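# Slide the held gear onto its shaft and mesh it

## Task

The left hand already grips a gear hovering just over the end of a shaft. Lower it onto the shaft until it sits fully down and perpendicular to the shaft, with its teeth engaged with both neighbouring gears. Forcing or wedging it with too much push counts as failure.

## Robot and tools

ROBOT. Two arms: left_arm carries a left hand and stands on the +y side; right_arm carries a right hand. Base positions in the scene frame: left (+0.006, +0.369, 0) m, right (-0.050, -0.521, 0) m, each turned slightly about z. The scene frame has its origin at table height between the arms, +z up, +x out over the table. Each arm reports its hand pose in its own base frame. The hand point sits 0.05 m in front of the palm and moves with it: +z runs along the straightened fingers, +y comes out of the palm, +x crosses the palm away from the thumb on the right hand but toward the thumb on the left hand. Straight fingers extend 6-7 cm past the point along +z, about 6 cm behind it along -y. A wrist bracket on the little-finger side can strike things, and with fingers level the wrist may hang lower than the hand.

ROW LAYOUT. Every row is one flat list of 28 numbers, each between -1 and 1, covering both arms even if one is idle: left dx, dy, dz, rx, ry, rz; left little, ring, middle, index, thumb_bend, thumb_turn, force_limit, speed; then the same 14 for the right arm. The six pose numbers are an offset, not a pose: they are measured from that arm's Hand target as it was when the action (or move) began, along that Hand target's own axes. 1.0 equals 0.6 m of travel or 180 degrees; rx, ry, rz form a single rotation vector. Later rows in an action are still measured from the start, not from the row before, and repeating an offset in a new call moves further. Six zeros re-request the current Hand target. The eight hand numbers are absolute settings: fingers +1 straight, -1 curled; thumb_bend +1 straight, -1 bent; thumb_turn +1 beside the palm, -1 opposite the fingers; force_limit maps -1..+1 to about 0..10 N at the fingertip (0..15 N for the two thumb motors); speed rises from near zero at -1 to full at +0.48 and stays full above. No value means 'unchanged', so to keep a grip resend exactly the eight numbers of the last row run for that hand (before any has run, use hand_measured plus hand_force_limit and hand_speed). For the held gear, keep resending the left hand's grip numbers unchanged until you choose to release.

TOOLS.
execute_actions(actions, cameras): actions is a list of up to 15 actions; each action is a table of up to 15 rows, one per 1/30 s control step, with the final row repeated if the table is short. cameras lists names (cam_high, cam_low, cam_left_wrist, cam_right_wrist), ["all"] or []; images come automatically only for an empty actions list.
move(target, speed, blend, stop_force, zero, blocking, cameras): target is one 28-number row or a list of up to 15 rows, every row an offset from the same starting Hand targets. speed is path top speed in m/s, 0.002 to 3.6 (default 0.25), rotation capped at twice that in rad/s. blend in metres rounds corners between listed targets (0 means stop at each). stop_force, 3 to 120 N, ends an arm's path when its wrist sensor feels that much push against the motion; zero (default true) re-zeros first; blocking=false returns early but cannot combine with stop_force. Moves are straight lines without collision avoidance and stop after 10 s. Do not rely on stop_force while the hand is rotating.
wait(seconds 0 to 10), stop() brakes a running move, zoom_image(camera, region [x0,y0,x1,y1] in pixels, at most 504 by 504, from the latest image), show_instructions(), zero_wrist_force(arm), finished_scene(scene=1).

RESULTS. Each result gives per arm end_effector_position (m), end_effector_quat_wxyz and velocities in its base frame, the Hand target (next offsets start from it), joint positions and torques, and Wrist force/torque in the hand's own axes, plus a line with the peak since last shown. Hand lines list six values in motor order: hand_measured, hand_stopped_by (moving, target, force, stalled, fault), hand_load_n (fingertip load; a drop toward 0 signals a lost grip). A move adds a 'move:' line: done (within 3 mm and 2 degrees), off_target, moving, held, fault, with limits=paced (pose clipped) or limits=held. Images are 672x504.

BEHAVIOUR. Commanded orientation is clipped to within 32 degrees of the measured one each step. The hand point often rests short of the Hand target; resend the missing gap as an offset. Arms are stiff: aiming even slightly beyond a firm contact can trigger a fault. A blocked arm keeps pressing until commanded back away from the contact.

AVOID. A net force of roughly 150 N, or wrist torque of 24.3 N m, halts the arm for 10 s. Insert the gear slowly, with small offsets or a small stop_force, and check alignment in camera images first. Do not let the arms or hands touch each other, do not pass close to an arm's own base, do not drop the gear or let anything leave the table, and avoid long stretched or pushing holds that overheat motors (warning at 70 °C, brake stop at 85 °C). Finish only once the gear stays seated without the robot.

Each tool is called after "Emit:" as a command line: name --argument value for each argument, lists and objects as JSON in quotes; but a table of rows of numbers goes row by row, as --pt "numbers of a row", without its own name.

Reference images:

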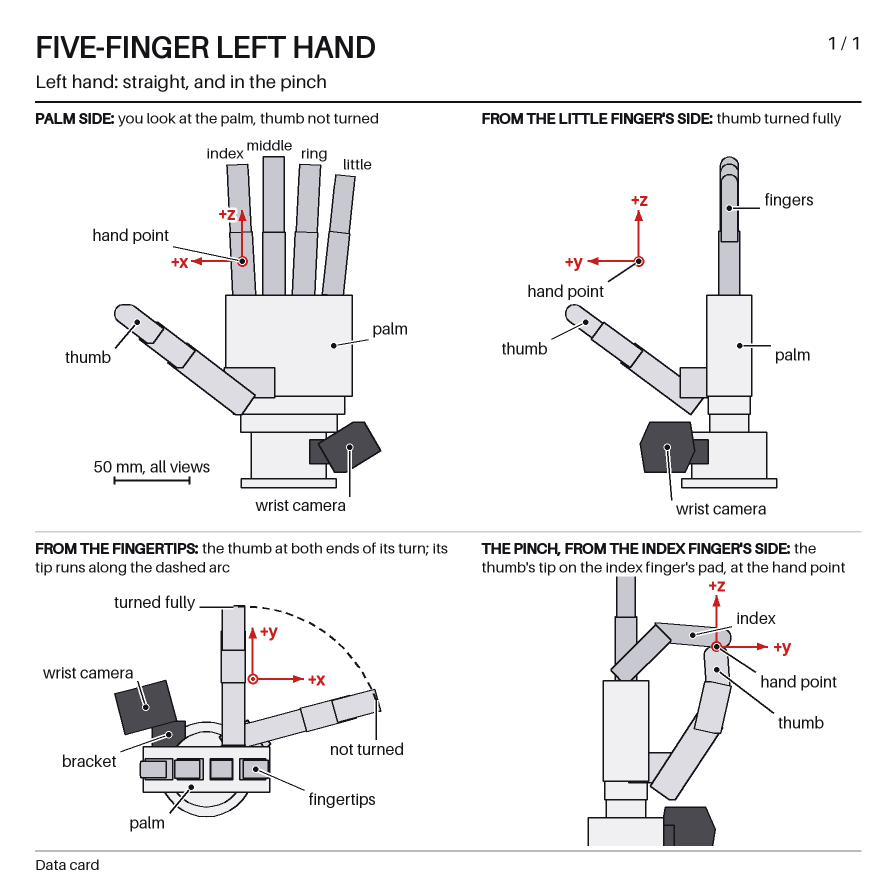

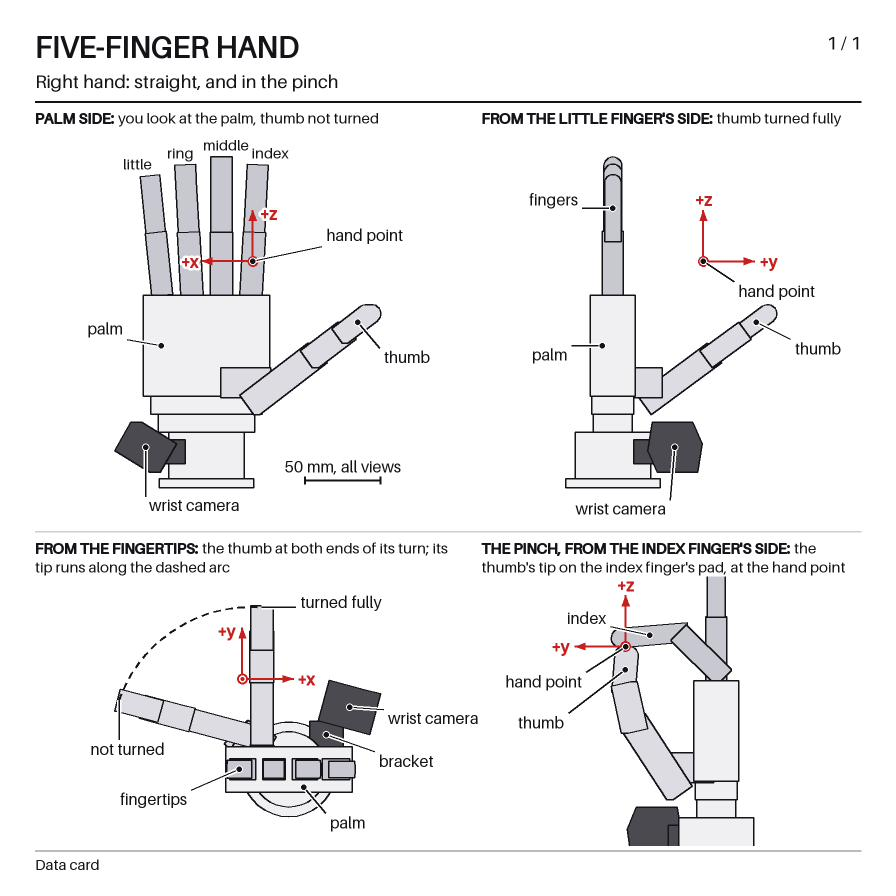

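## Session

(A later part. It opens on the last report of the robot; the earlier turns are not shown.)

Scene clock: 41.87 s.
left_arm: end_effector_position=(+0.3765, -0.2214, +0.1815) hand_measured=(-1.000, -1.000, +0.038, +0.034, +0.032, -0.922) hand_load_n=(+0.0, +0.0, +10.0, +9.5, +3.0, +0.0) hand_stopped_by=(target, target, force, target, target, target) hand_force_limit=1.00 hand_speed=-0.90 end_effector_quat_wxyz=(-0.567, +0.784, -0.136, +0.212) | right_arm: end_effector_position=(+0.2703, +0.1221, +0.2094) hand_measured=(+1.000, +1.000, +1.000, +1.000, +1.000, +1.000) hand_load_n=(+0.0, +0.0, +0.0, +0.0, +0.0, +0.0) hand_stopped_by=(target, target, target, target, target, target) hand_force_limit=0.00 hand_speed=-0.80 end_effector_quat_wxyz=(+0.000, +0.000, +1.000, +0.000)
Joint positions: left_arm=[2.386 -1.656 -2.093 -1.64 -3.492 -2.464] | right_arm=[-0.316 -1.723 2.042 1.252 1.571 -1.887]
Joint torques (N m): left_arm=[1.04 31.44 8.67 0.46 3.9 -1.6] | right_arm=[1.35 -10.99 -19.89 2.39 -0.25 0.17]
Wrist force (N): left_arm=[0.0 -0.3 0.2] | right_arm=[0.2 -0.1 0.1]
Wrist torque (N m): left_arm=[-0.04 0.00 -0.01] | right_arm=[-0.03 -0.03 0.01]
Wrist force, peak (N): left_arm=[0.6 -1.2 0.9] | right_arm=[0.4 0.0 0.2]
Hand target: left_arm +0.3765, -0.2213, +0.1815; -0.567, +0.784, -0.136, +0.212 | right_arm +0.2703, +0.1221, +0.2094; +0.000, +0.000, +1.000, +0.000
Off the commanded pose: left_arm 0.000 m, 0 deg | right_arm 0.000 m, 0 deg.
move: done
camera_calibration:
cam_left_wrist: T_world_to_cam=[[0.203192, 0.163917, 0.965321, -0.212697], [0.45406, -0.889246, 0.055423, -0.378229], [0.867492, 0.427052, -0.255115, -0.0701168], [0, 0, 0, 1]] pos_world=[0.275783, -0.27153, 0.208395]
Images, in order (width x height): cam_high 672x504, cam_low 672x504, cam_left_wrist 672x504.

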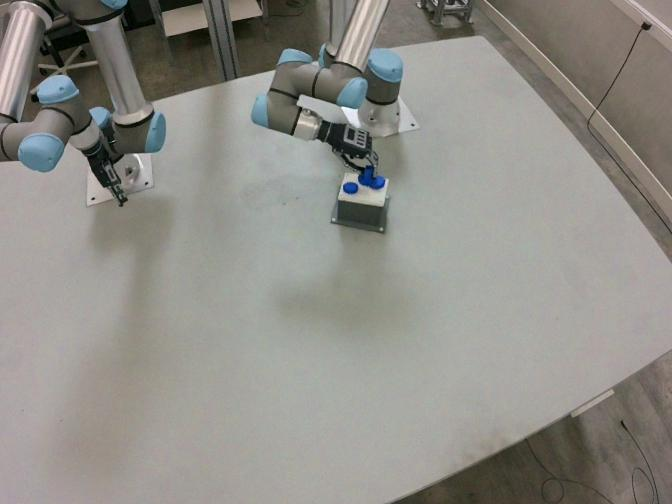

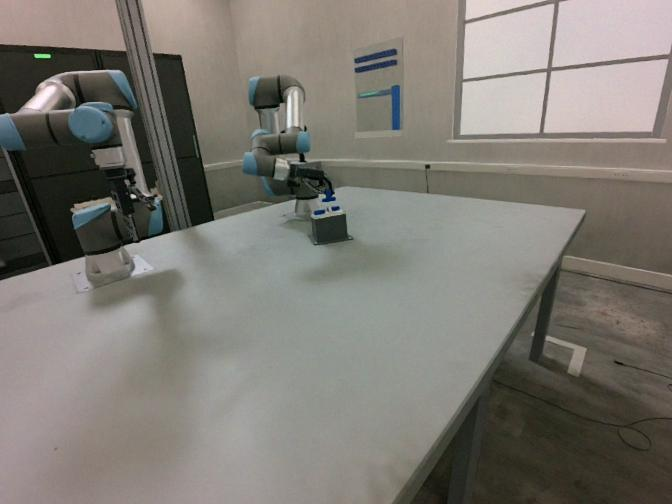

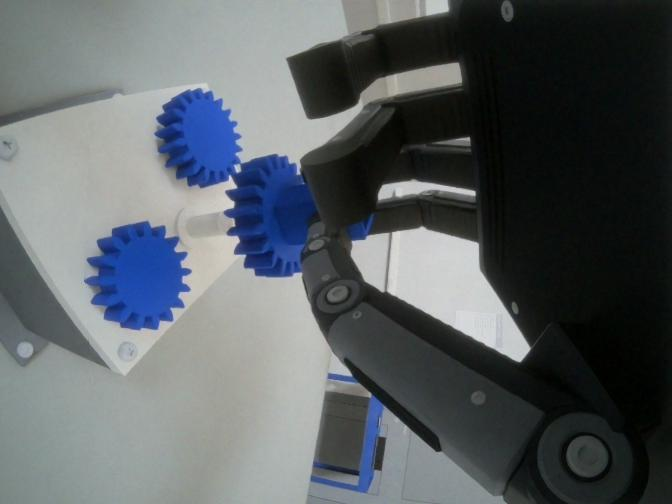

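Emit:
zoom_image --camera "cam_left_wrist" --region '[150, 85, 250, 195]'

Emit:
zoom_image --camera "cam_left_wrist" --region '[80, 215, 195, 335]'

Emit:
zoom_image --camera "cam_left_wrist" --region '[220, 145, 310, 215]'

Emit:
zoom_image --camera "cam_left_wrist" --region '[220, 210, 310, 280]'

Scaled by 4.582 from the camera's 672x504 image, which has a finer 960x720 frame.

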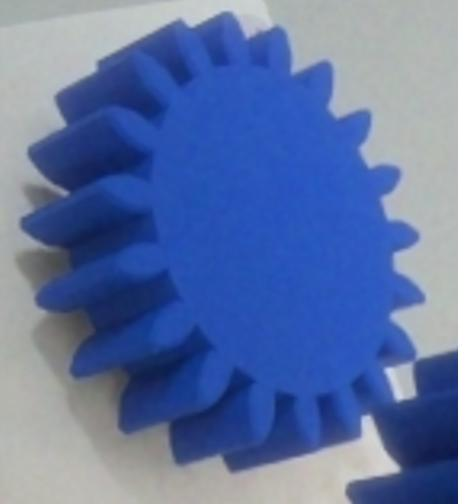

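Scaled by 4.200 from the camera's 672x504 image, which has a finer 960x720 frame.

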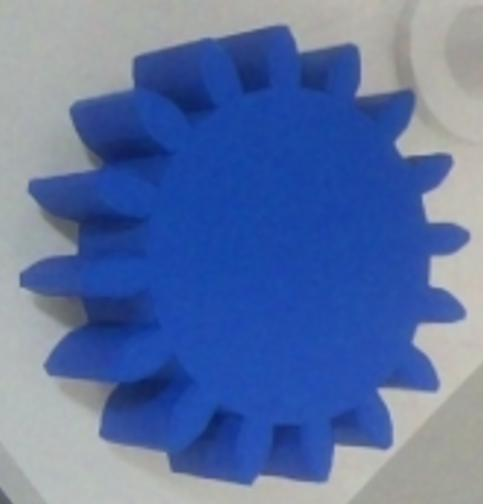

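Scaled by 5.600 from the camera's 672x504 image, which has a finer 960x720 frame.

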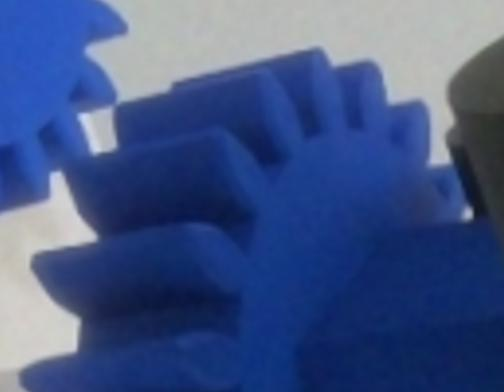

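Scaled by 5.600 from the camera's 672x504 image, which has a finer 960x720 frame.

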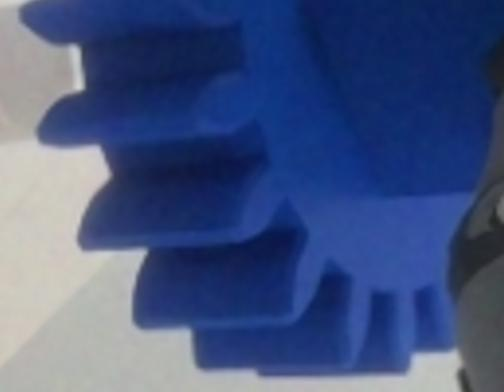

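Emit:
move --target '[0.0010,0.0185,0.0093,0.0011,-0.0408,-0.0127,-1,-1,0.036,0.032,0.032,-0.922,1,-0.9,0,0,0,0,0,0,1,1,1,1,1,1,0,-0.8]' --speed 0.1 --cameras '["cam_left_wrist","cam_high","cam_low"]'

Emit:
zoom_image --camera "cam_left_wrist" --region '[160, 150, 310, 290]'

Emit:
zoom_image --camera "cam_low" --region '[318, 192, 342, 220]'

Emit:
zoom_image --camera "cam_high" --region '[340, 160, 390, 210]'

Emit:
zoom_image --camera "cam_left_wrist" --region '[180, 185, 260, 255]'

Scene clock: 49.63 s.
left_arm: end_effector_position=(+0.3801, -0.2205, +0.1696) hand_measured=(-1.000, -1.000, +0.038, +0.034, +0.032, -0.922) hand_load_n=(+0.0, +0.0, +9.5, +9.0, +3.0, +0.0) hand_stopped_by=(target, target, force, target, target, target) hand_force_limit=1.00 hand_speed=-0.90 end_effector_quat_wxyz=(-0.571, +0.798, -0.084, +0.173) | right_arm: end_effector_position=(+0.2703, +0.1221, +0.2094) hand_measured=(+1.000, +1.000, +1.000, +1.000, +1.000, +1.000) hand_load_n=(+0.0, +0.0, +0.0, +0.0, +0.0, +0.0) hand_stopped_by=(target, target, target, target, target, target) hand_force_limit=0.00 hand_speed=-0.80 end_effector_quat_wxyz=(+0.000, +0.000, +1.000, +0.000)
Joint positions: left_arm=[2.405 -1.736 -1.986 -1.825 -3.584 -2.646] | right_arm=[-0.316 -1.723 2.042 1.252 1.571 -1.887]
Joint torques (N m): left_arm=[-12.89 34.22 10.32 1.45 2.93 0.23] | right_arm=[0.5 -11.97 -19.28 2.72 -0.32 0.01]
Wrist force (N): left_arm=[0.0 -0.6 0.1] | right_arm=[0.2 -0.2 -0.1]
Wrist torque (N m): left_arm=[-0.09 0.03 -0.04] | right_arm=[-0.02 -0.02 0.01]
Wrist force, peak (N): left_arm=[0.1 -0.7 0.5] | right_arm=[0.3 -0.2 -0.1]
Hand target: left_arm +0.3800, -0.2205, +0.1696; -0.571, +0.798, -0.084, +0.173 | right_arm +0.2703, +0.1221, +0.2094; +0.000, +0.000, +1.000, +0.000
Off the commanded pose: left_arm 0.000 m, 0 deg | right_arm 0.000 m, 0 deg.
move: done
camera_calibration:
cam_left_wrist: T_world_to_cam=[[0.184566, 0.208766, 0.960392, -0.184236], [0.568083, -0.820066, 0.06909, -0.408817], [0.802008, 0.532831, -0.269953, -0.0258951], [0, 0, 0, 1]] pos_world=[0.287014, -0.282997, 0.198193]
Images, in order (width x height): cam_high 672x504, cam_low 672x504, cam_left_wrist 672x504.

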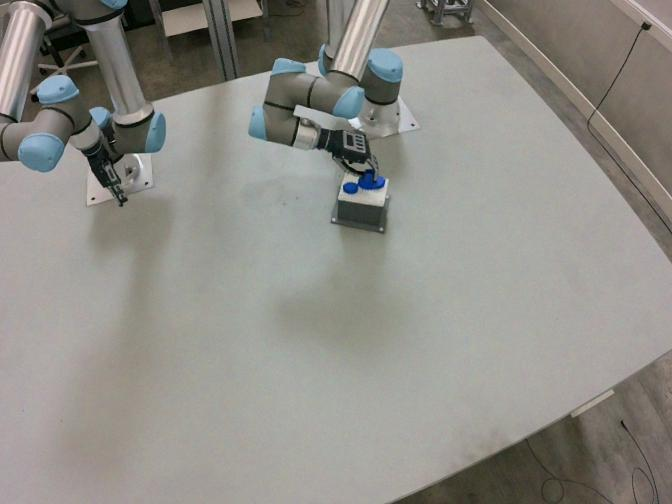

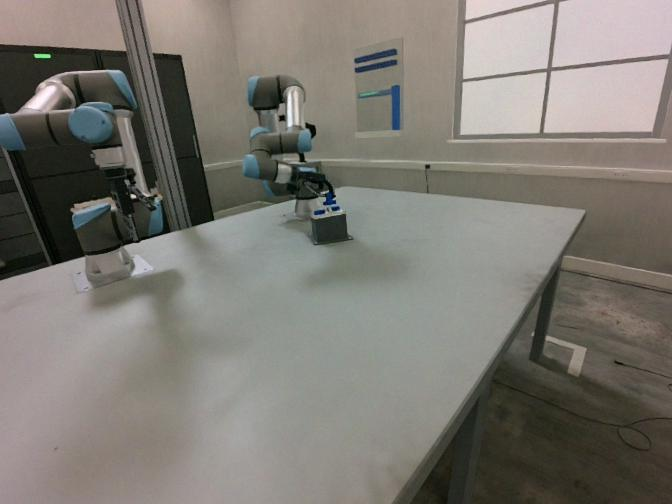

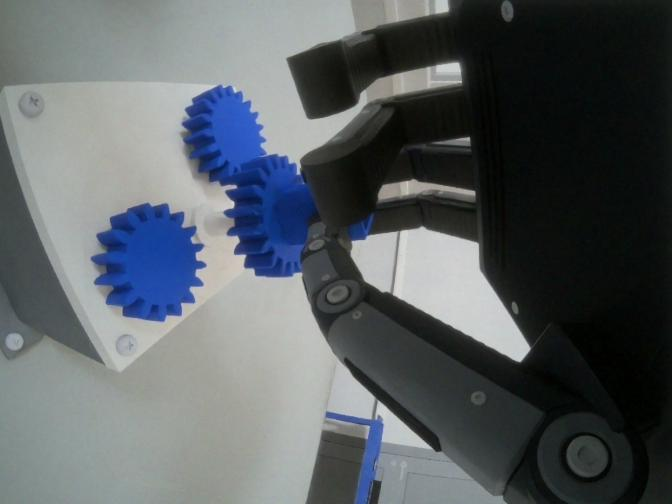

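Scaled by 3.360 from the camera's 672x504 image, which has a finer 960x720 frame.

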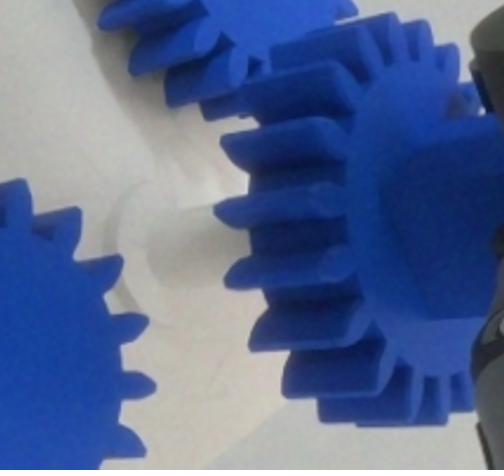

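Scaled by 18.000 from the camera's 672x504 image, which has a finer 960x720 frame.

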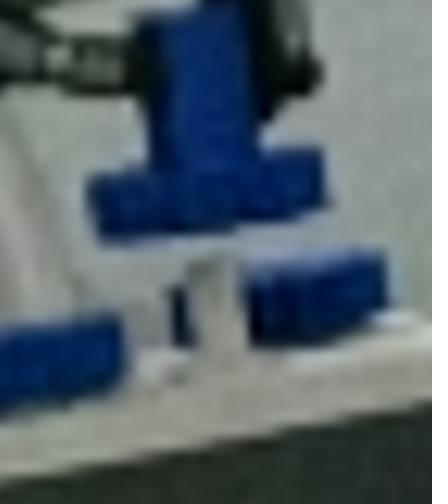

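Scaled by 10.080 from the camera's 672x504 image, which has a finer 960x720 frame.

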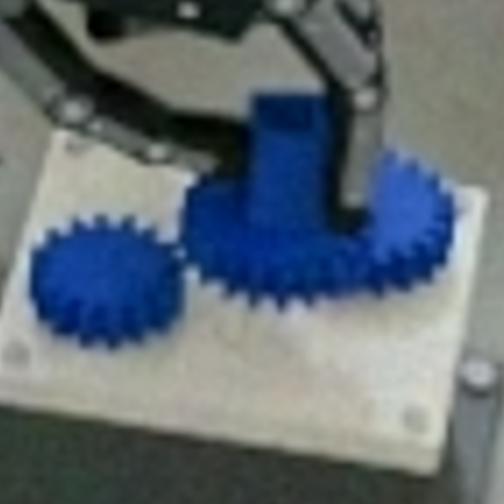

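Scaled by 6.300 from the camera's 672x504 image, which has a finer 960x720 frame.

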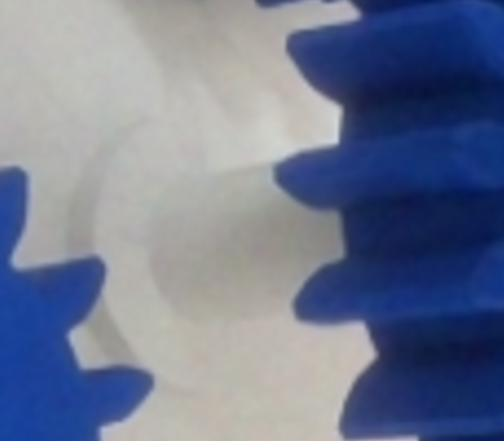

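Emit:
move --target '[-0.0006,0.0223,0.0070,0,0,0,-1,-1,0.036,0.032,0.032,-0.922,1,-0.9,0,0,0,0,0,0,1,1,1,1,1,1,0,-0.8]' --speed 0.012 --stop_force 4 --cameras '["cam_left_wrist","cam_high","cam_low"]'

Emit:
zoom_image --camera "cam_left_wrist" --region '[180, 150, 310, 290]'

Emit:
zoom_image --camera "cam_low" --region '[318, 192, 342, 220]'

Emit:
zoom_image --camera "cam_high" --region '[340, 160, 390, 210]'

Scene clock: 52.20 s.
left_arm: end_effector_position=(+0.3811, -0.2209, +0.1623) hand_measured=(-1.000, -1.000, +0.038, +0.034, +0.032, -0.922) hand_load_n=(+0.0, +0.5, +10.0, +9.5, +1.5, -0.5) hand_stopped_by=(target, target, force, target, target, target) hand_force_limit=1.00 hand_speed=-0.90 end_effector_quat_wxyz=(-0.571, +0.798, -0.084, +0.173) | right_arm: end_effector_position=(+0.2703, +0.1221, +0.2094) hand_measured=(+1.000, +1.000, +1.000, +1.000, +1.000, +1.000) hand_load_n=(+0.0, +0.0, +0.0, +0.0, +0.0, +0.0) hand_stopped_by=(target, target, target, target, target, target) hand_force_limit=0.00 hand_speed=-0.80 end_effector_quat_wxyz=(+0.000, +0.000, +1.000, +0.000)
Joint positions: left_arm=[2.405 -1.748 -1.994 -1.804 -3.583 -2.645] | right_arm=[-0.316 -1.723 2.042 1.252 1.571 -1.887]
Joint torques (N m): left_arm=[-11.8 35.9 27.41 2 -1.64 -1.24] | right_arm=[-0.12 -10.42 -19.55 2.84 -0.39 0.04]
Wrist force (N): left_arm=[-0.2 -2.9 -0.9] | right_arm=[0.2 0.1 0.1]
Wrist torque (N m): left_arm=[-0.15 0.01 0.02] | right_arm=[0.00 -0.03 0.02]
Wrist force, peak (N): left_arm=[0.5 -18.0 -1.6] | right_arm=[0.3 -0.3 -0.1]
Hand target: left_arm +0.3811, -0.2209, +0.1623; -0.571, +0.798, -0.084, +0.173 (not the last commanded pose) | right_arm +0.2703, +0.1221, +0.2094; +0.000, +0.000, +1.000, +0.000
Off the commanded pose: left_arm 0.007 m, 0 deg | right_arm 0.000 m, 0 deg.
move: contact (left_arm)
camera_calibration:
cam_left_wrist: T_world_to_cam=[[0.184458, 0.208763, 0.960413, -0.177339], [0.567977, -0.820131, 0.0691839, -0.40919], [0.802108, 0.532731, -0.269853, -0.0286645], [0, 0, 0, 1]] pos_world=[0.288114, -0.283297, 0.190893]
Images, in order (width x height): cam_high 672x504, cam_low 672x504, cam_left_wrist 672x504.

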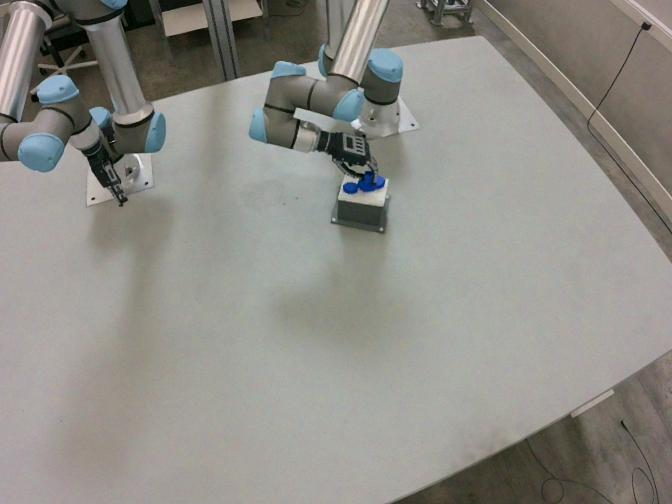

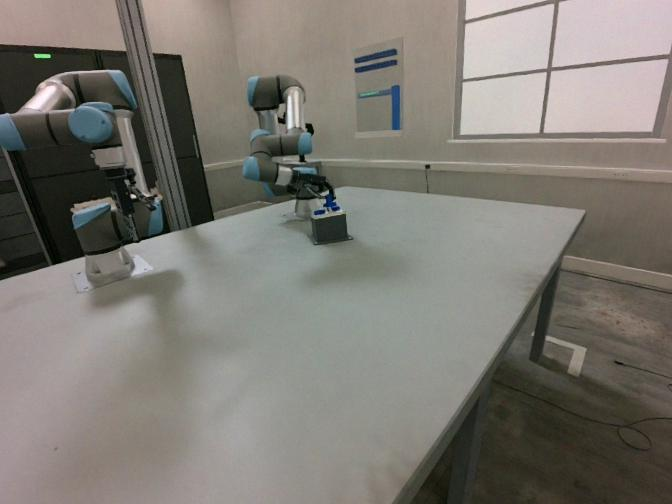

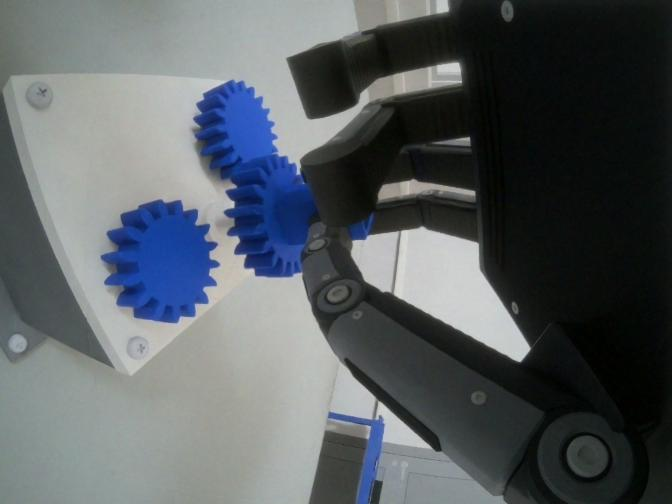

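Scaled by 3.600 from the camera's 672x504 image, which has a finer 960x720 frame.

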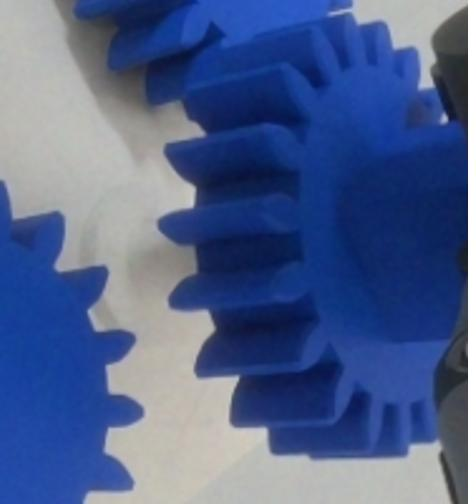

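Scaled by 18.000 from the camera's 672x504 image, which has a finer 960x720 frame.

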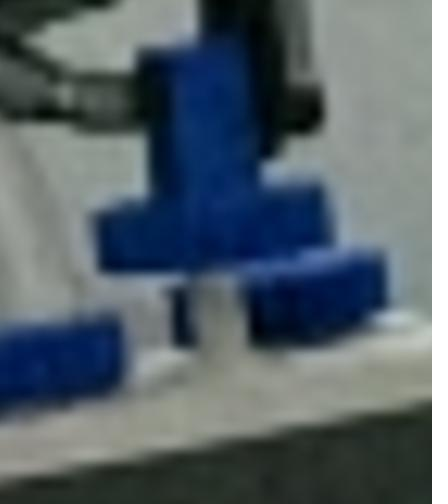

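Scaled by 10.080 from the camera's 672x504 image, which has a finer 960x720 frame.

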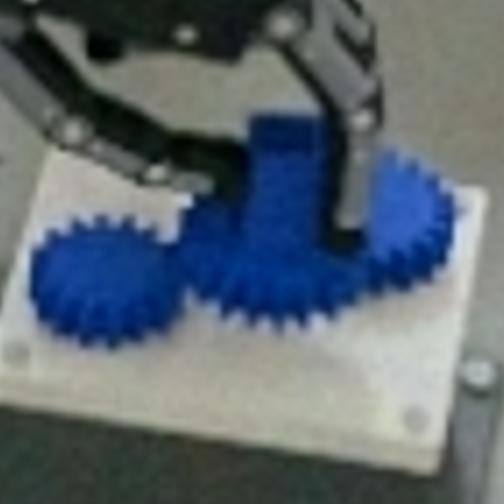

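Emit:
move --pt "0.00051 -0.00179 0.00017 0 0 0 -1 -1 0.036 0.032 0.032 -0.922 1 -0.9 0 0 0 0 0 0 1 1 1 1 1 1 0 -0.8" --pt "0.00036 0.00378 0.00191 0 0 0 -1 -1 0.036 0.032 0.032 -0.922 1 -0.9 0 0 0 0 0 0 1 1 1 1 1 1 0 -0.8" --speed 0.008 --stop_force 4

Scene clock: 58.20 s.
left_arm: end_effector_position=(+0.3816, -0.2207, +0.1624) hand_measured=(-1.000, -1.000, +0.038, +0.034, +0.032, -0.922) hand_load_n=(+0.0, +0.0, +9.5, +9.5, +1.5, -0.5) hand_stopped_by=(target, target, force, target, target, target) hand_force_limit=1.00 hand_speed=-0.90 end_effector_quat_wxyz=(-0.571, +0.798, -0.084, +0.173) | right_arm: end_effector_position=(+0.2703, +0.1221, +0.2094) hand_measured=(+1.000, +1.000, +1.000, +1.000, +1.000, +1.000) hand_load_n=(+0.0, +0.0, +0.0, +0.0, +0.0, +0.0) hand_stopped_by=(target, target, target, target, target, target) hand_force_limit=0.00 hand_speed=-0.80 end_effector_quat_wxyz=(+0.000, +0.000, +1.000, +0.000)
Joint positions: left_arm=[2.406 -1.748 -1.994 -1.802 -3.583 -2.643] | right_arm=[-0.316 -1.723 2.042 1.252 1.571 -1.887]
Joint torques (N m): left_arm=[-9.85 35.14 26.57 0.33 -1.95 -1.24] | right_arm=[0.77 -10.36 -18.87 2.87 -0.37 0.06]
Wrist force (N): left_arm=[-0.2 -3.7 -1.1] | right_arm=[0.0 -0.1 0.0]
Wrist torque (N m): left_arm=[-0.14 0.02 0.02] | right_arm=[-0.02 -0.01 0.00]
Wrist force, peak (N): left_arm=[1.0 -18.3 -1.9] | right_arm=[0.4 -0.1 -0.1]
Hand target: left_arm +0.3816, -0.2207, +0.1624; -0.571, +0.798, -0.084, +0.174 (not the last commanded pose) | right_arm +0.2703, +0.1221, +0.2094; +0.000, +0.000, +1.000, +0.000
Off the commanded pose: left_arm 0.002 m, 0 deg | right_arm 0.000 m, 0 deg.
move: contact (left_arm); path passed 1 of 2 targets

Emit:
move --pt "0.00049 -0.00115 0.00036 0 0 0 -1 -1 0.036 0.032 0.032 -0.922 1 -0.9 0 0 0 0 0 0 1 1 1 1 1 1 0 -0.8" --pt "0.00036 0.00378 0.00191 0 0 0 -1 -1 0.036 0.032 0.032 -0.922 1 -0.9 0 0 0 0 0 0 1 1 1 1 1 1 0 -0.8" --speed 0.005 --stop_force 4

Scene clock: 59.87 s.
left_arm: end_effector_position=(+0.3821, -0.2205, +0.1625) hand_measured=(-1.000, -1.000, +0.038, +0.034, +0.032, -0.922) hand_load_n=(+0.0, +0.0, +10.0, +9.5, +1.5, -0.5) hand_stopped_by=(target, target, force, target, target, target) hand_force_limit=1.00 hand_speed=-0.90 end_effector_quat_wxyz=(-0.571, +0.798, -0.084, +0.174) | right_arm: end_effector_position=(+0.2703, +0.1221, +0.2094) hand_measured=(+1.000, +1.000, +1.000, +1.000, +1.000, +1.000) hand_load_n=(+0.0, +0.0, +0.0, +0.0, +0.0, +0.0) hand_stopped_by=(target, target, target, target, target, target) hand_force_limit=0.00 hand_speed=-0.80 end_effector_quat_wxyz=(+0.000, +0.000, +1.000, +0.000)
Joint positions: left_arm=[2.407 -1.748 -1.995 -1.8 -3.582 -2.641] | right_arm=[-0.316 -1.723 2.042 1.252 1.571 -1.887]
Joint torques (N m): left_arm=[-8.33 34.23 25.69 -0.26 -2.53 -0.91] | right_arm=[0.78 -11.28 -19.79 2.89 -0.21 -0.21]
Wrist force (N): left_arm=[0.5 -6.5 -1.1] | right_arm=[0.1 -0.2 -0.2]
Wrist torque (N m): left_arm=[-0.19 0.02 0.07] | right_arm=[-0.03 0.00 0.00]
Wrist force, peak (N): left_arm=[1.1 -15.4 -1.9] | right_arm=[0.3 -0.2 0.0]
Hand target: left_arm +0.3821, -0.2205, +0.1625; -0.571, +0.798, -0.084, +0.174 (not the last commanded pose) | right_arm +0.2703, +0.1221, +0.2094; +0.000, +0.000, +1.000, +0.000
Off the commanded pose: left_arm 0.002 m, 0 deg | right_arm 0.000 m, 0 deg.
move: contact (left_arm); path passed 1 of 2 targets

Emit:
wait --seconds 0.1 --cameras '["cam_left_wrist","cam_high","cam_low"]'

Emit:
zoom_image --camera "cam_low" --region '[318, 192, 342, 220]'

Emit:
zoom_image --camera "cam_left_wrist" --region '[180, 180, 260, 260]'

Emit:
zoom_image --camera "cam_high" --region '[353, 170, 385, 202]'

Scene clock: 60.40 s.
left_arm: end_effector_position=(+0.3821, -0.2205, +0.1625) hand_measured=(-1.000, -1.000, +0.038, +0.034, +0.032, -0.922) hand_load_n=(+0.0, +0.0, +10.0, +9.5, +1.0, -0.5) hand_stopped_by=(target, target, force, target, target, target) hand_force_limit=1.00 hand_speed=-0.90 end_effector_quat_wxyz=(-0.571, +0.798, -0.084, +0.174) | right_arm: end_effector_position=(+0.2703, +0.1221, +0.2094) hand_measured=(+1.000, +1.000, +1.000, +1.000, +1.000, +1.000) hand_load_n=(+0.0, +0.0, +0.0, +0.0, +0.0, +0.0) hand_stopped_by=(target, target, target, target, target, target) hand_force_limit=0.00 hand_speed=-0.80 end_effector_quat_wxyz=(+0.000, +0.000, +1.000, +0.000)
Joint positions: left_arm=[2.407 -1.748 -1.995 -1.8 -3.582 -2.641] | right_arm=[-0.316 -1.723 2.042 1.252 1.571 -1.887]
Joint torques (N m): left_arm=[-10.18 34.2 25.66 -0.33 -2.42 -1] | right_arm=[1.72 -10.35 -19.4 2.63 -0.43 -0.13]
Wrist force (N): left_arm=[0.4 -6.4 -1.2] | right_arm=[0.2 0.0 0.0]
Wrist torque (N m): left_arm=[-0.18 0.04 0.06] | right_arm=[-0.01 -0.03 0.00]
Wrist force, peak (N): left_arm=[0.5 -6.8 -1.2] | right_arm=[0.3 -0.2 0.0]
Hand target: left_arm +0.3821, -0.2205, +0.1625; -0.571, +0.798, -0.084, +0.174 (not the last commanded pose) | right_arm +0.2703, +0.1221, +0.2094; +0.000, +0.000, +1.000, +0.000
Off the commanded pose: left_arm 0.002 m, 0 deg | right_arm 0.000 m, 0 deg.
wait: 0.10 s; at rest from the start
camera_calibration:
cam_left_wrist: T_world_to_cam=[[0.183786, 0.209259, 0.960434, -0.177354], [0.567777, -0.820196, 0.0700559, -0.409509], [0.802404, 0.532437, -0.269553, -0.0297998], [0, 0, 0, 1]] pos_world=[0.289017, -0.282899, 0.190992]
Images, in order (width x height): cam_high 672x504, cam_low 672x504, cam_left_wrist 672x504.

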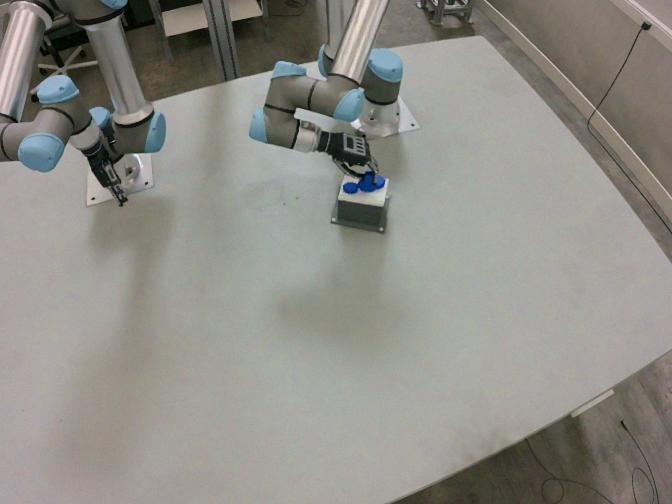

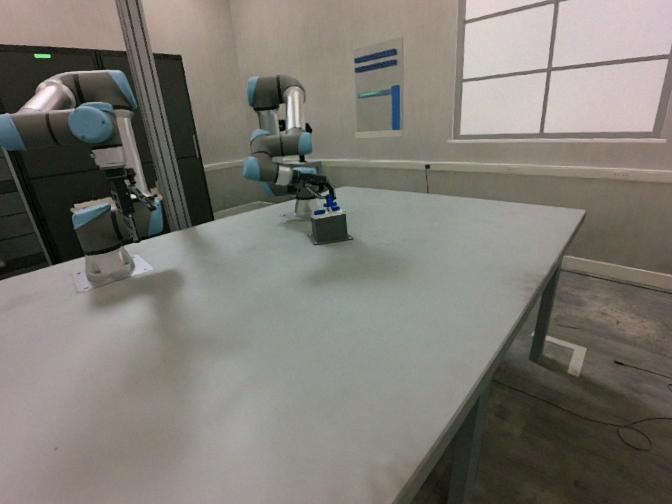

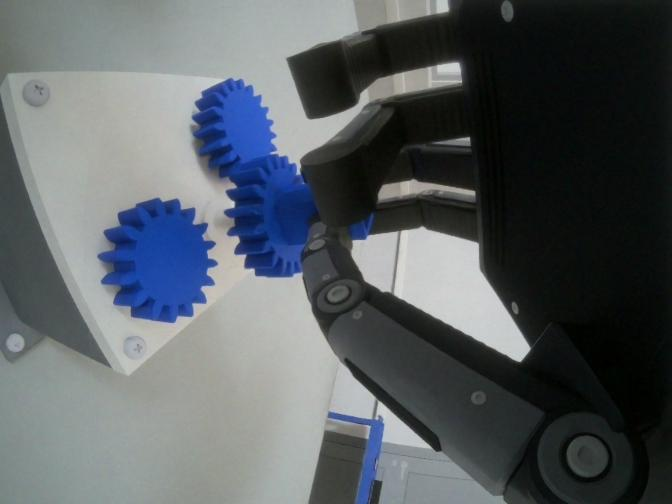

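Scaled by 18.000 from the camera's 672x504 image, which has a finer 960x720 frame.

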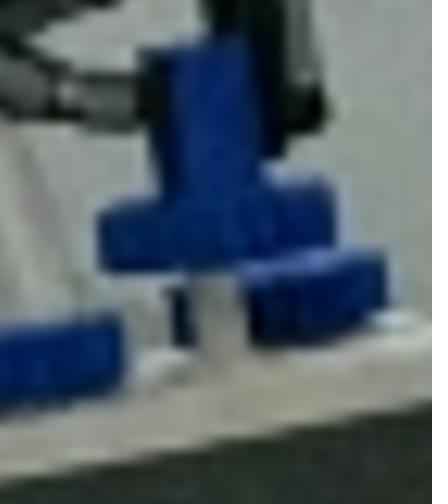

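Scaled by 6.300 from the camera's 672x504 image, which has a finer 960x720 frame.

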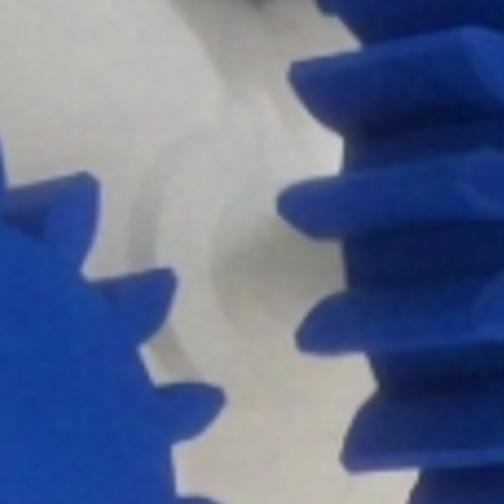

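Scaled by 15.750 from the camera's 672x504 image, which has a finer 960x720 frame.

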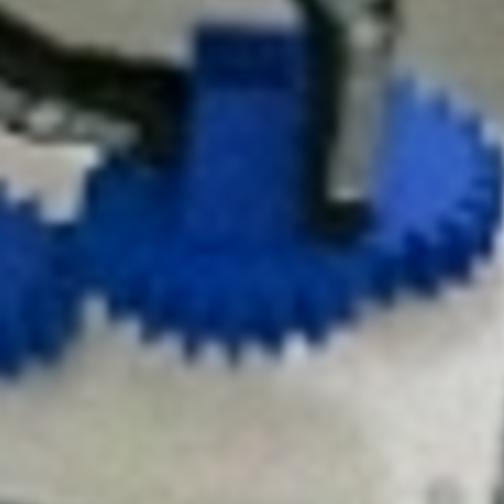

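Emit:
move --target '[-0.00072,-0.00064,-0.00136,0,0,0,-1,-1,0.036,0.032,0.032,-0.922,1,-0.9,0,0,0,0,0,0,1,1,1,1,1,1,0,-0.8]' --speed 0.01

Scene clock: 62.40 s.
left_arm: end_effector_position=(+0.3814, -0.2210, +0.1630) hand_measured=(-1.000, -1.000, +0.038, +0.034, +0.032, -0.922) hand_load_n=(+0.0, +0.0, +10.0, +9.0, +3.0, -0.5) hand_stopped_by=(target, target, force, target, target, target) hand_force_limit=1.00 hand_speed=-0.90 end_effector_quat_wxyz=(-0.571, +0.798, -0.084, +0.174) | right_arm: end_effector_position=(+0.2703, +0.1221, +0.2094) hand_measured=(+1.000, +1.000, +1.000, +1.000, +1.000, +1.000) hand_load_n=(+0.0, +0.0, +0.0, +0.0, +0.0, +0.0) hand_stopped_by=(target, target, target, target, target, target) hand_force_limit=0.00 hand_speed=-0.80 end_effector_quat_wxyz=(+0.000, +0.000, +1.000, +0.000)
Joint positions: left_arm=[2.406 -1.748 -1.993 -1.804 -3.583 -2.644] | right_arm=[-0.316 -1.723 2.042 1.252 1.571 -1.887]
Joint torques (N m): left_arm=[-10.11 35.56 26.15 0.48 -1.7 -0.99] | right_arm=[0.26 -10.51 -18.94 2.96 -0.51 -0.06]
Wrist force (N): left_arm=[-0.1 -0.4 0.4] | right_arm=[0.0 0.0 0.1]
Wrist torque (N m): left_arm=[-0.10 0.05 0.07] | right_arm=[-0.01 -0.01 0.00]
Wrist force, peak (N): left_arm=[0.5 -6.8 -1.1] | right_arm=[0.3 -0.1 -0.2]
Hand target: left_arm +0.3814, -0.2209, +0.1630; -0.571, +0.798, -0.084, +0.174 | right_arm +0.2703, +0.1221, +0.2094; +0.000, +0.000, +1.000, +0.000
Off the commanded pose: left_arm 0.000 m, 0 deg | right_arm 0.000 m, 0 deg.
move: done

Emit:
move --pt "-0.00004 0.00159 0.00050 0 0 0 -1 -1 0.036 0.032 0.032 -0.922 1 -0.9 0 0 0 0 0 0 1 1 1 1 1 1 0 -0.8" --pt "-0.00074 0.00188 -0.00050 0 0 0 -1 -1 0.036 0.032 0.032 -0.922 1 -0.9 0 0 0 0 0 0 1 1 1 1 1 1 0 -0.8" --pt "-0.00115 0.00179 -0.00024 0 0 0 -1 -1 0.036 0.032 0.032 -0.922 1 -0.9 0 0 0 0 0 0 1 1 1 1 1 1 0 -0.8" --pt "0.00024 0.00120 0.00176 0 0 0 -1 -1 0.036 0.032 0.032 -0.922 1 -0.9 0 0 0 0 0 0 1 1 1 1 1 1 0 -0.8" --pt "0.00107 0.00139 0.00124 0 0 0 -1 -1 0.036 0.032 0.032 -0.922 1 -0.9 0 0 0 0 0 0 1 1 1 1 1 1 0 -0.8" --pt "-0.00032 0.00198 -0.00076 0 0 0 -1 -1 0.036 0.032 0.032 -0.922 1 -0.9 0 0 0 0 0 0 1 1 1 1 1 1 0 -0.8" --speed 0.005 --stop_force 8

Scene clock: 64.77 s.
left_arm: end_effector_position=(+0.3815, -0.2210, +0.1623) hand_measured=(-1.000, -1.000, +0.038, +0.034, +0.032, -0.922) hand_load_n=(+0.0, +0.0, +10.0, +9.5, +1.5, -0.5) hand_stopped_by=(target, target, force, target, target, target) hand_force_limit=1.00 hand_speed=-0.90 end_effector_quat_wxyz=(-0.571, +0.798, -0.084, +0.174) | right_arm: end_effector_position=(+0.2703, +0.1221, +0.2094) hand_measured=(+1.000, +1.000, +1.000, +1.000, +1.000, +1.000) hand_load_n=(+0.0, +0.0, +0.0, +0.0, +0.0, +0.0) hand_stopped_by=(target, target, target, target, target, target) hand_force_limit=0.00 hand_speed=-0.80 end_effector_quat_wxyz=(+0.000, +0.000, +1.000, +0.000)
Joint positions: left_arm=[2.406 -1.749 -1.994 -1.802 -3.583 -2.644] | right_arm=[-0.316 -1.723 2.042 1.252 1.571 -1.887]
Joint torques (N m): left_arm=[3.13 34.75 26.67 0.04 -2.49 0.57] | right_arm=[1.42 -10.67 -20.1 3.08 -0.64 0.23]
Wrist force (N): left_arm=[0.2 -7.7 -0.9] | right_arm=[0.1 -0.2 0.0]
Wrist torque (N m): left_arm=[-0.22 0.02 0.23] | right_arm=[-0.04 -0.02 0.00]
Wrist force, peak (N): left_arm=[0.6 -13.9 -1.7] | right_arm=[0.3 -0.3 -0.1]
Hand target: left_arm +0.3815, -0.2210, +0.1623; -0.571, +0.798, -0.084, +0.174 (not the last commanded pose) | right_arm +0.2703, +0.1221, +0.2094; +0.000, +0.000, +1.000, +0.000
Off the commanded pose: left_arm 0.001 m, 0 deg | right_arm 0.000 m, 0 deg.
move: contact (left_arm); path passed 0 of 6 targets

Emit:
move --pt "0.0 -0.00016 -0.00005 0 0 0 -1 -1 0.036 0.032 0.032 -0.922 1 -0.9 0 0 0 0 0 0 1 1 1 1 1 1 0 -0.8" --pt "-0.00070 0.00013 -0.00105 0 0 0 -1 -1 0.036 0.032 0.032 -0.922 1 -0.9 0 0 0 0 0 0 1 1 1 1 1 1 0 -0.8" --pt "-0.00111 0.00004 -0.00079 0 0 0 -1 -1 0.036 0.032 0.032 -0.922 1 -0.9 0 0 0 0 0 0 1 1 1 1 1 1 0 -0.8" --pt "0.00028 -0.00055 0.00121 0 0 0 -1 -1 0.036 0.032 0.032 -0.922 1 -0.9 0 0 0 0 0 0 1 1 1 1 1 1 0 -0.8" --pt "0.00111 -0.00036 0.00069 0 0 0 -1 -1 0.036 0.032 0.032 -0.922 1 -0.9 0 0 0 0 0 0 1 1 1 1 1 1 0 -0.8" --pt "-0.00028 0.00023 -0.00131 0 0 0 -1 -1 0.036 0.032 0.032 -0.922 1 -0.9 0 0 0 0 0 0 1 1 1 1 1 1 0 -0.8" --speed 0.004 --stop_force 7

Scene clock: 68.33 s.
left_arm: end_effector_position=(+0.3810, -0.2218, +0.1624) hand_measured=(-1.000, -1.000, +0.038, +0.034, +0.032, -0.922) hand_load_n=(+0.0, +0.0, +9.5, +9.0, +2.5, -0.5) hand_stopped_by=(target, target, force, target, target, target) hand_force_limit=1.00 hand_speed=-0.90 end_effector_quat_wxyz=(-0.571, +0.798, -0.084, +0.174) | right_arm: end_effector_position=(+0.2703, +0.1221, +0.2094) hand_measured=(+1.000, +1.000, +1.000, +1.000, +1.000, +1.000) hand_load_n=(+0.0, +0.0, +0.0, +0.0, -0.5, +0.0) hand_stopped_by=(target, target, target, target, target, target) hand_force_limit=0.00 hand_speed=-0.80 end_effector_quat_wxyz=(+0.000, +0.000, +1.000, +0.000)
Joint positions: left_arm=[2.404 -1.749 -1.992 -1.805 -3.584 -2.647] | right_arm=[-0.316 -1.723 2.042 1.252 1.571 -1.887]
Joint torques (N m): left_arm=[1.74 15.61 22.02 3.05 2.89 1.22] | right_arm=[0.76 -11.01 -20.83 3.21 -0.51 0.04]
Wrist force (N): left_arm=[-0.6 -1.4 0.0] | right_arm=[0.1 -0.1 0.2]
Wrist torque (N m): left_arm=[-0.12 0.04 0.10] | right_arm=[-0.03 -0.02 0.00]
Wrist force, peak (N): left_arm=[0.1 -7.8 -1.2] | right_arm=[0.3 0.0 0.2]
Hand target: left_arm +0.3811, -0.2217, +0.1624; -0.571, +0.798, -0.084, +0.174 | right_arm +0.2703, +0.1221, +0.2094; +0.000, +0.000, +1.000, +0.000
Off the commanded pose: left_arm 0.000 m, 0 deg | right_arm 0.000 m, 0 deg.
move: done

Emit:
move --target '[-0.00013,0.00477,0.00149,0,0,0,-1,-1,0.036,0.032,0.032,-0.922,1,-0.9,0,0,0,0,0,0,1,1,1,1,1,1,0,-0.8]' --speed 0.005 --stop_force 4

Scene clock: 69.67 s.
left_arm: end_effector_position=(+0.3812, -0.2218, +0.1619) hand_measured=(-1.000, -1.000, +0.038, +0.034, +0.032, -0.922) hand_load_n=(+0.0, +0.0, +10.0, +8.5, +2.0, -1.0) hand_stopped_by=(target, target, force, target, target, target) hand_force_limit=1.00 hand_speed=-0.90 end_effector_quat_wxyz=(-0.571, +0.798, -0.084, +0.174) | right_arm: end_effector_position=(+0.2703, +0.1221, +0.2094) hand_measured=(+1.000, +1.000, +1.000, +1.000, +1.000, +1.000) hand_load_n=(+0.0, +0.0, +0.0, +0.0, +0.0, +0.0) hand_stopped_by=(target, target, target, target, target, target) hand_force_limit=0.00 hand_speed=-0.80 end_effector_quat_wxyz=(+0.000, +0.000, +1.000, +0.000)
Joint positions: left_arm=[2.404 -1.75 -1.993 -1.804 -3.584 -2.647] | right_arm=[-0.316 -1.723 2.042 1.252 1.571 -1.887]
Joint torques (N m): left_arm=[1.05 36.68 27.09 0.11 2.19 -1.29] | right_arm=[1.61 -11.25 -20.04 2.98 -0.51 -0.27]
Wrist force (N): left_arm=[-2.8 -2.5 -0.9] | right_arm=[0.2 -0.3 -0.1]
Wrist torque (N m): left_arm=[-0.14 -0.02 0.20] | right_arm=[-0.04 -0.02 0.00]
Wrist force, peak (N): left_arm=[-3.1 -5.5 -1.5] | right_arm=[0.3 -0.2 0.1]
Hand target: left_arm +0.3812, -0.2218, +0.1619; -0.571, +0.798, -0.083, +0.174 (not the last commanded pose) | right_arm +0.2703, +0.1221, +0.2094; +0.000, +0.000, +1.000, +0.000
Off the commanded pose: left_arm 0.003 m, 0 deg | right_arm 0.000 m, 0 deg.
move: contact (left_arm)

Emit:
move --pt "-0.0005 -0.0003 -0.0001 0 0 0 -1 -1 0.036 0.032 0.032 -0.922 1 -0.9 0 0 0 0 0 0 1 1 1 1 1 1 0 -0.8" --pt "-0.00063 0.00477 0.00149 0 0 0 -1 -1 0.036 0.032 0.032 -0.922 1 -0.9 0 0 0 0 0 0 1 1 1 1 1 1 0 -0.8" --speed 0.005 --stop_force 4

Scene clock: 71.30 s.
left_arm: end_effector_position=(+0.3813, -0.2219, +0.1589) hand_measured=(-1.000, -1.000, +0.038, +0.034, +0.032, -0.922) hand_load_n=(+0.0, +0.0, +9.5, +8.0, +2.0, -1.0) hand_stopped_by=(target, target, force, target, target, target) hand_force_limit=1.00 hand_speed=-0.90 end_effector_quat_wxyz=(-0.571, +0.798, -0.084, +0.174) | right_arm: end_effector_position=(+0.2703, +0.1221, +0.2094) hand_measured=(+1.000, +1.000, +1.000, +1.000, +1.000, +1.000) hand_load_n=(+0.0, +0.0, +0.0, +0.0, +0.0, +0.0) hand_stopped_by=(target, target, target, target, target, target) hand_force_limit=0.00 hand_speed=-0.80 end_effector_quat_wxyz=(+0.000, +0.000, +1.000, +0.000)
Joint positions: left_arm=[2.404 -1.755 -1.996 -1.795 -3.584 -2.646] | right_arm=[-0.316 -1.723 2.042 1.252 1.571 -1.887]
Joint torques (N m): left_arm=[12.17 31.65 18.45 0.06 4.33 1.07] | right_arm=[0.92 -10.47 -20.87 3.04 -0.45 0.09]
Wrist force (N): left_arm=[-3.7 0.1 -1.8] | right_arm=[0.2 -0.2 0.0]
Wrist torque (N m): left_arm=[-0.15 -0.04 0.10] | right_arm=[-0.04 -0.04 0.01]
Wrist force, peak (N): left_arm=[-3.4 -6.2 -2.0] | right_arm=[0.3 -0.1 0.2]
Hand target: left_arm +0.3813, -0.2219, +0.1589; -0.571, +0.798, -0.083, +0.174 | right_arm +0.2703, +0.1221, +0.2094; +0.000, +0.000, +1.000, +0.000
Off the commanded pose: left_arm 0.000 m, 0 deg | right_arm 0.000 m, 0 deg.
move: done


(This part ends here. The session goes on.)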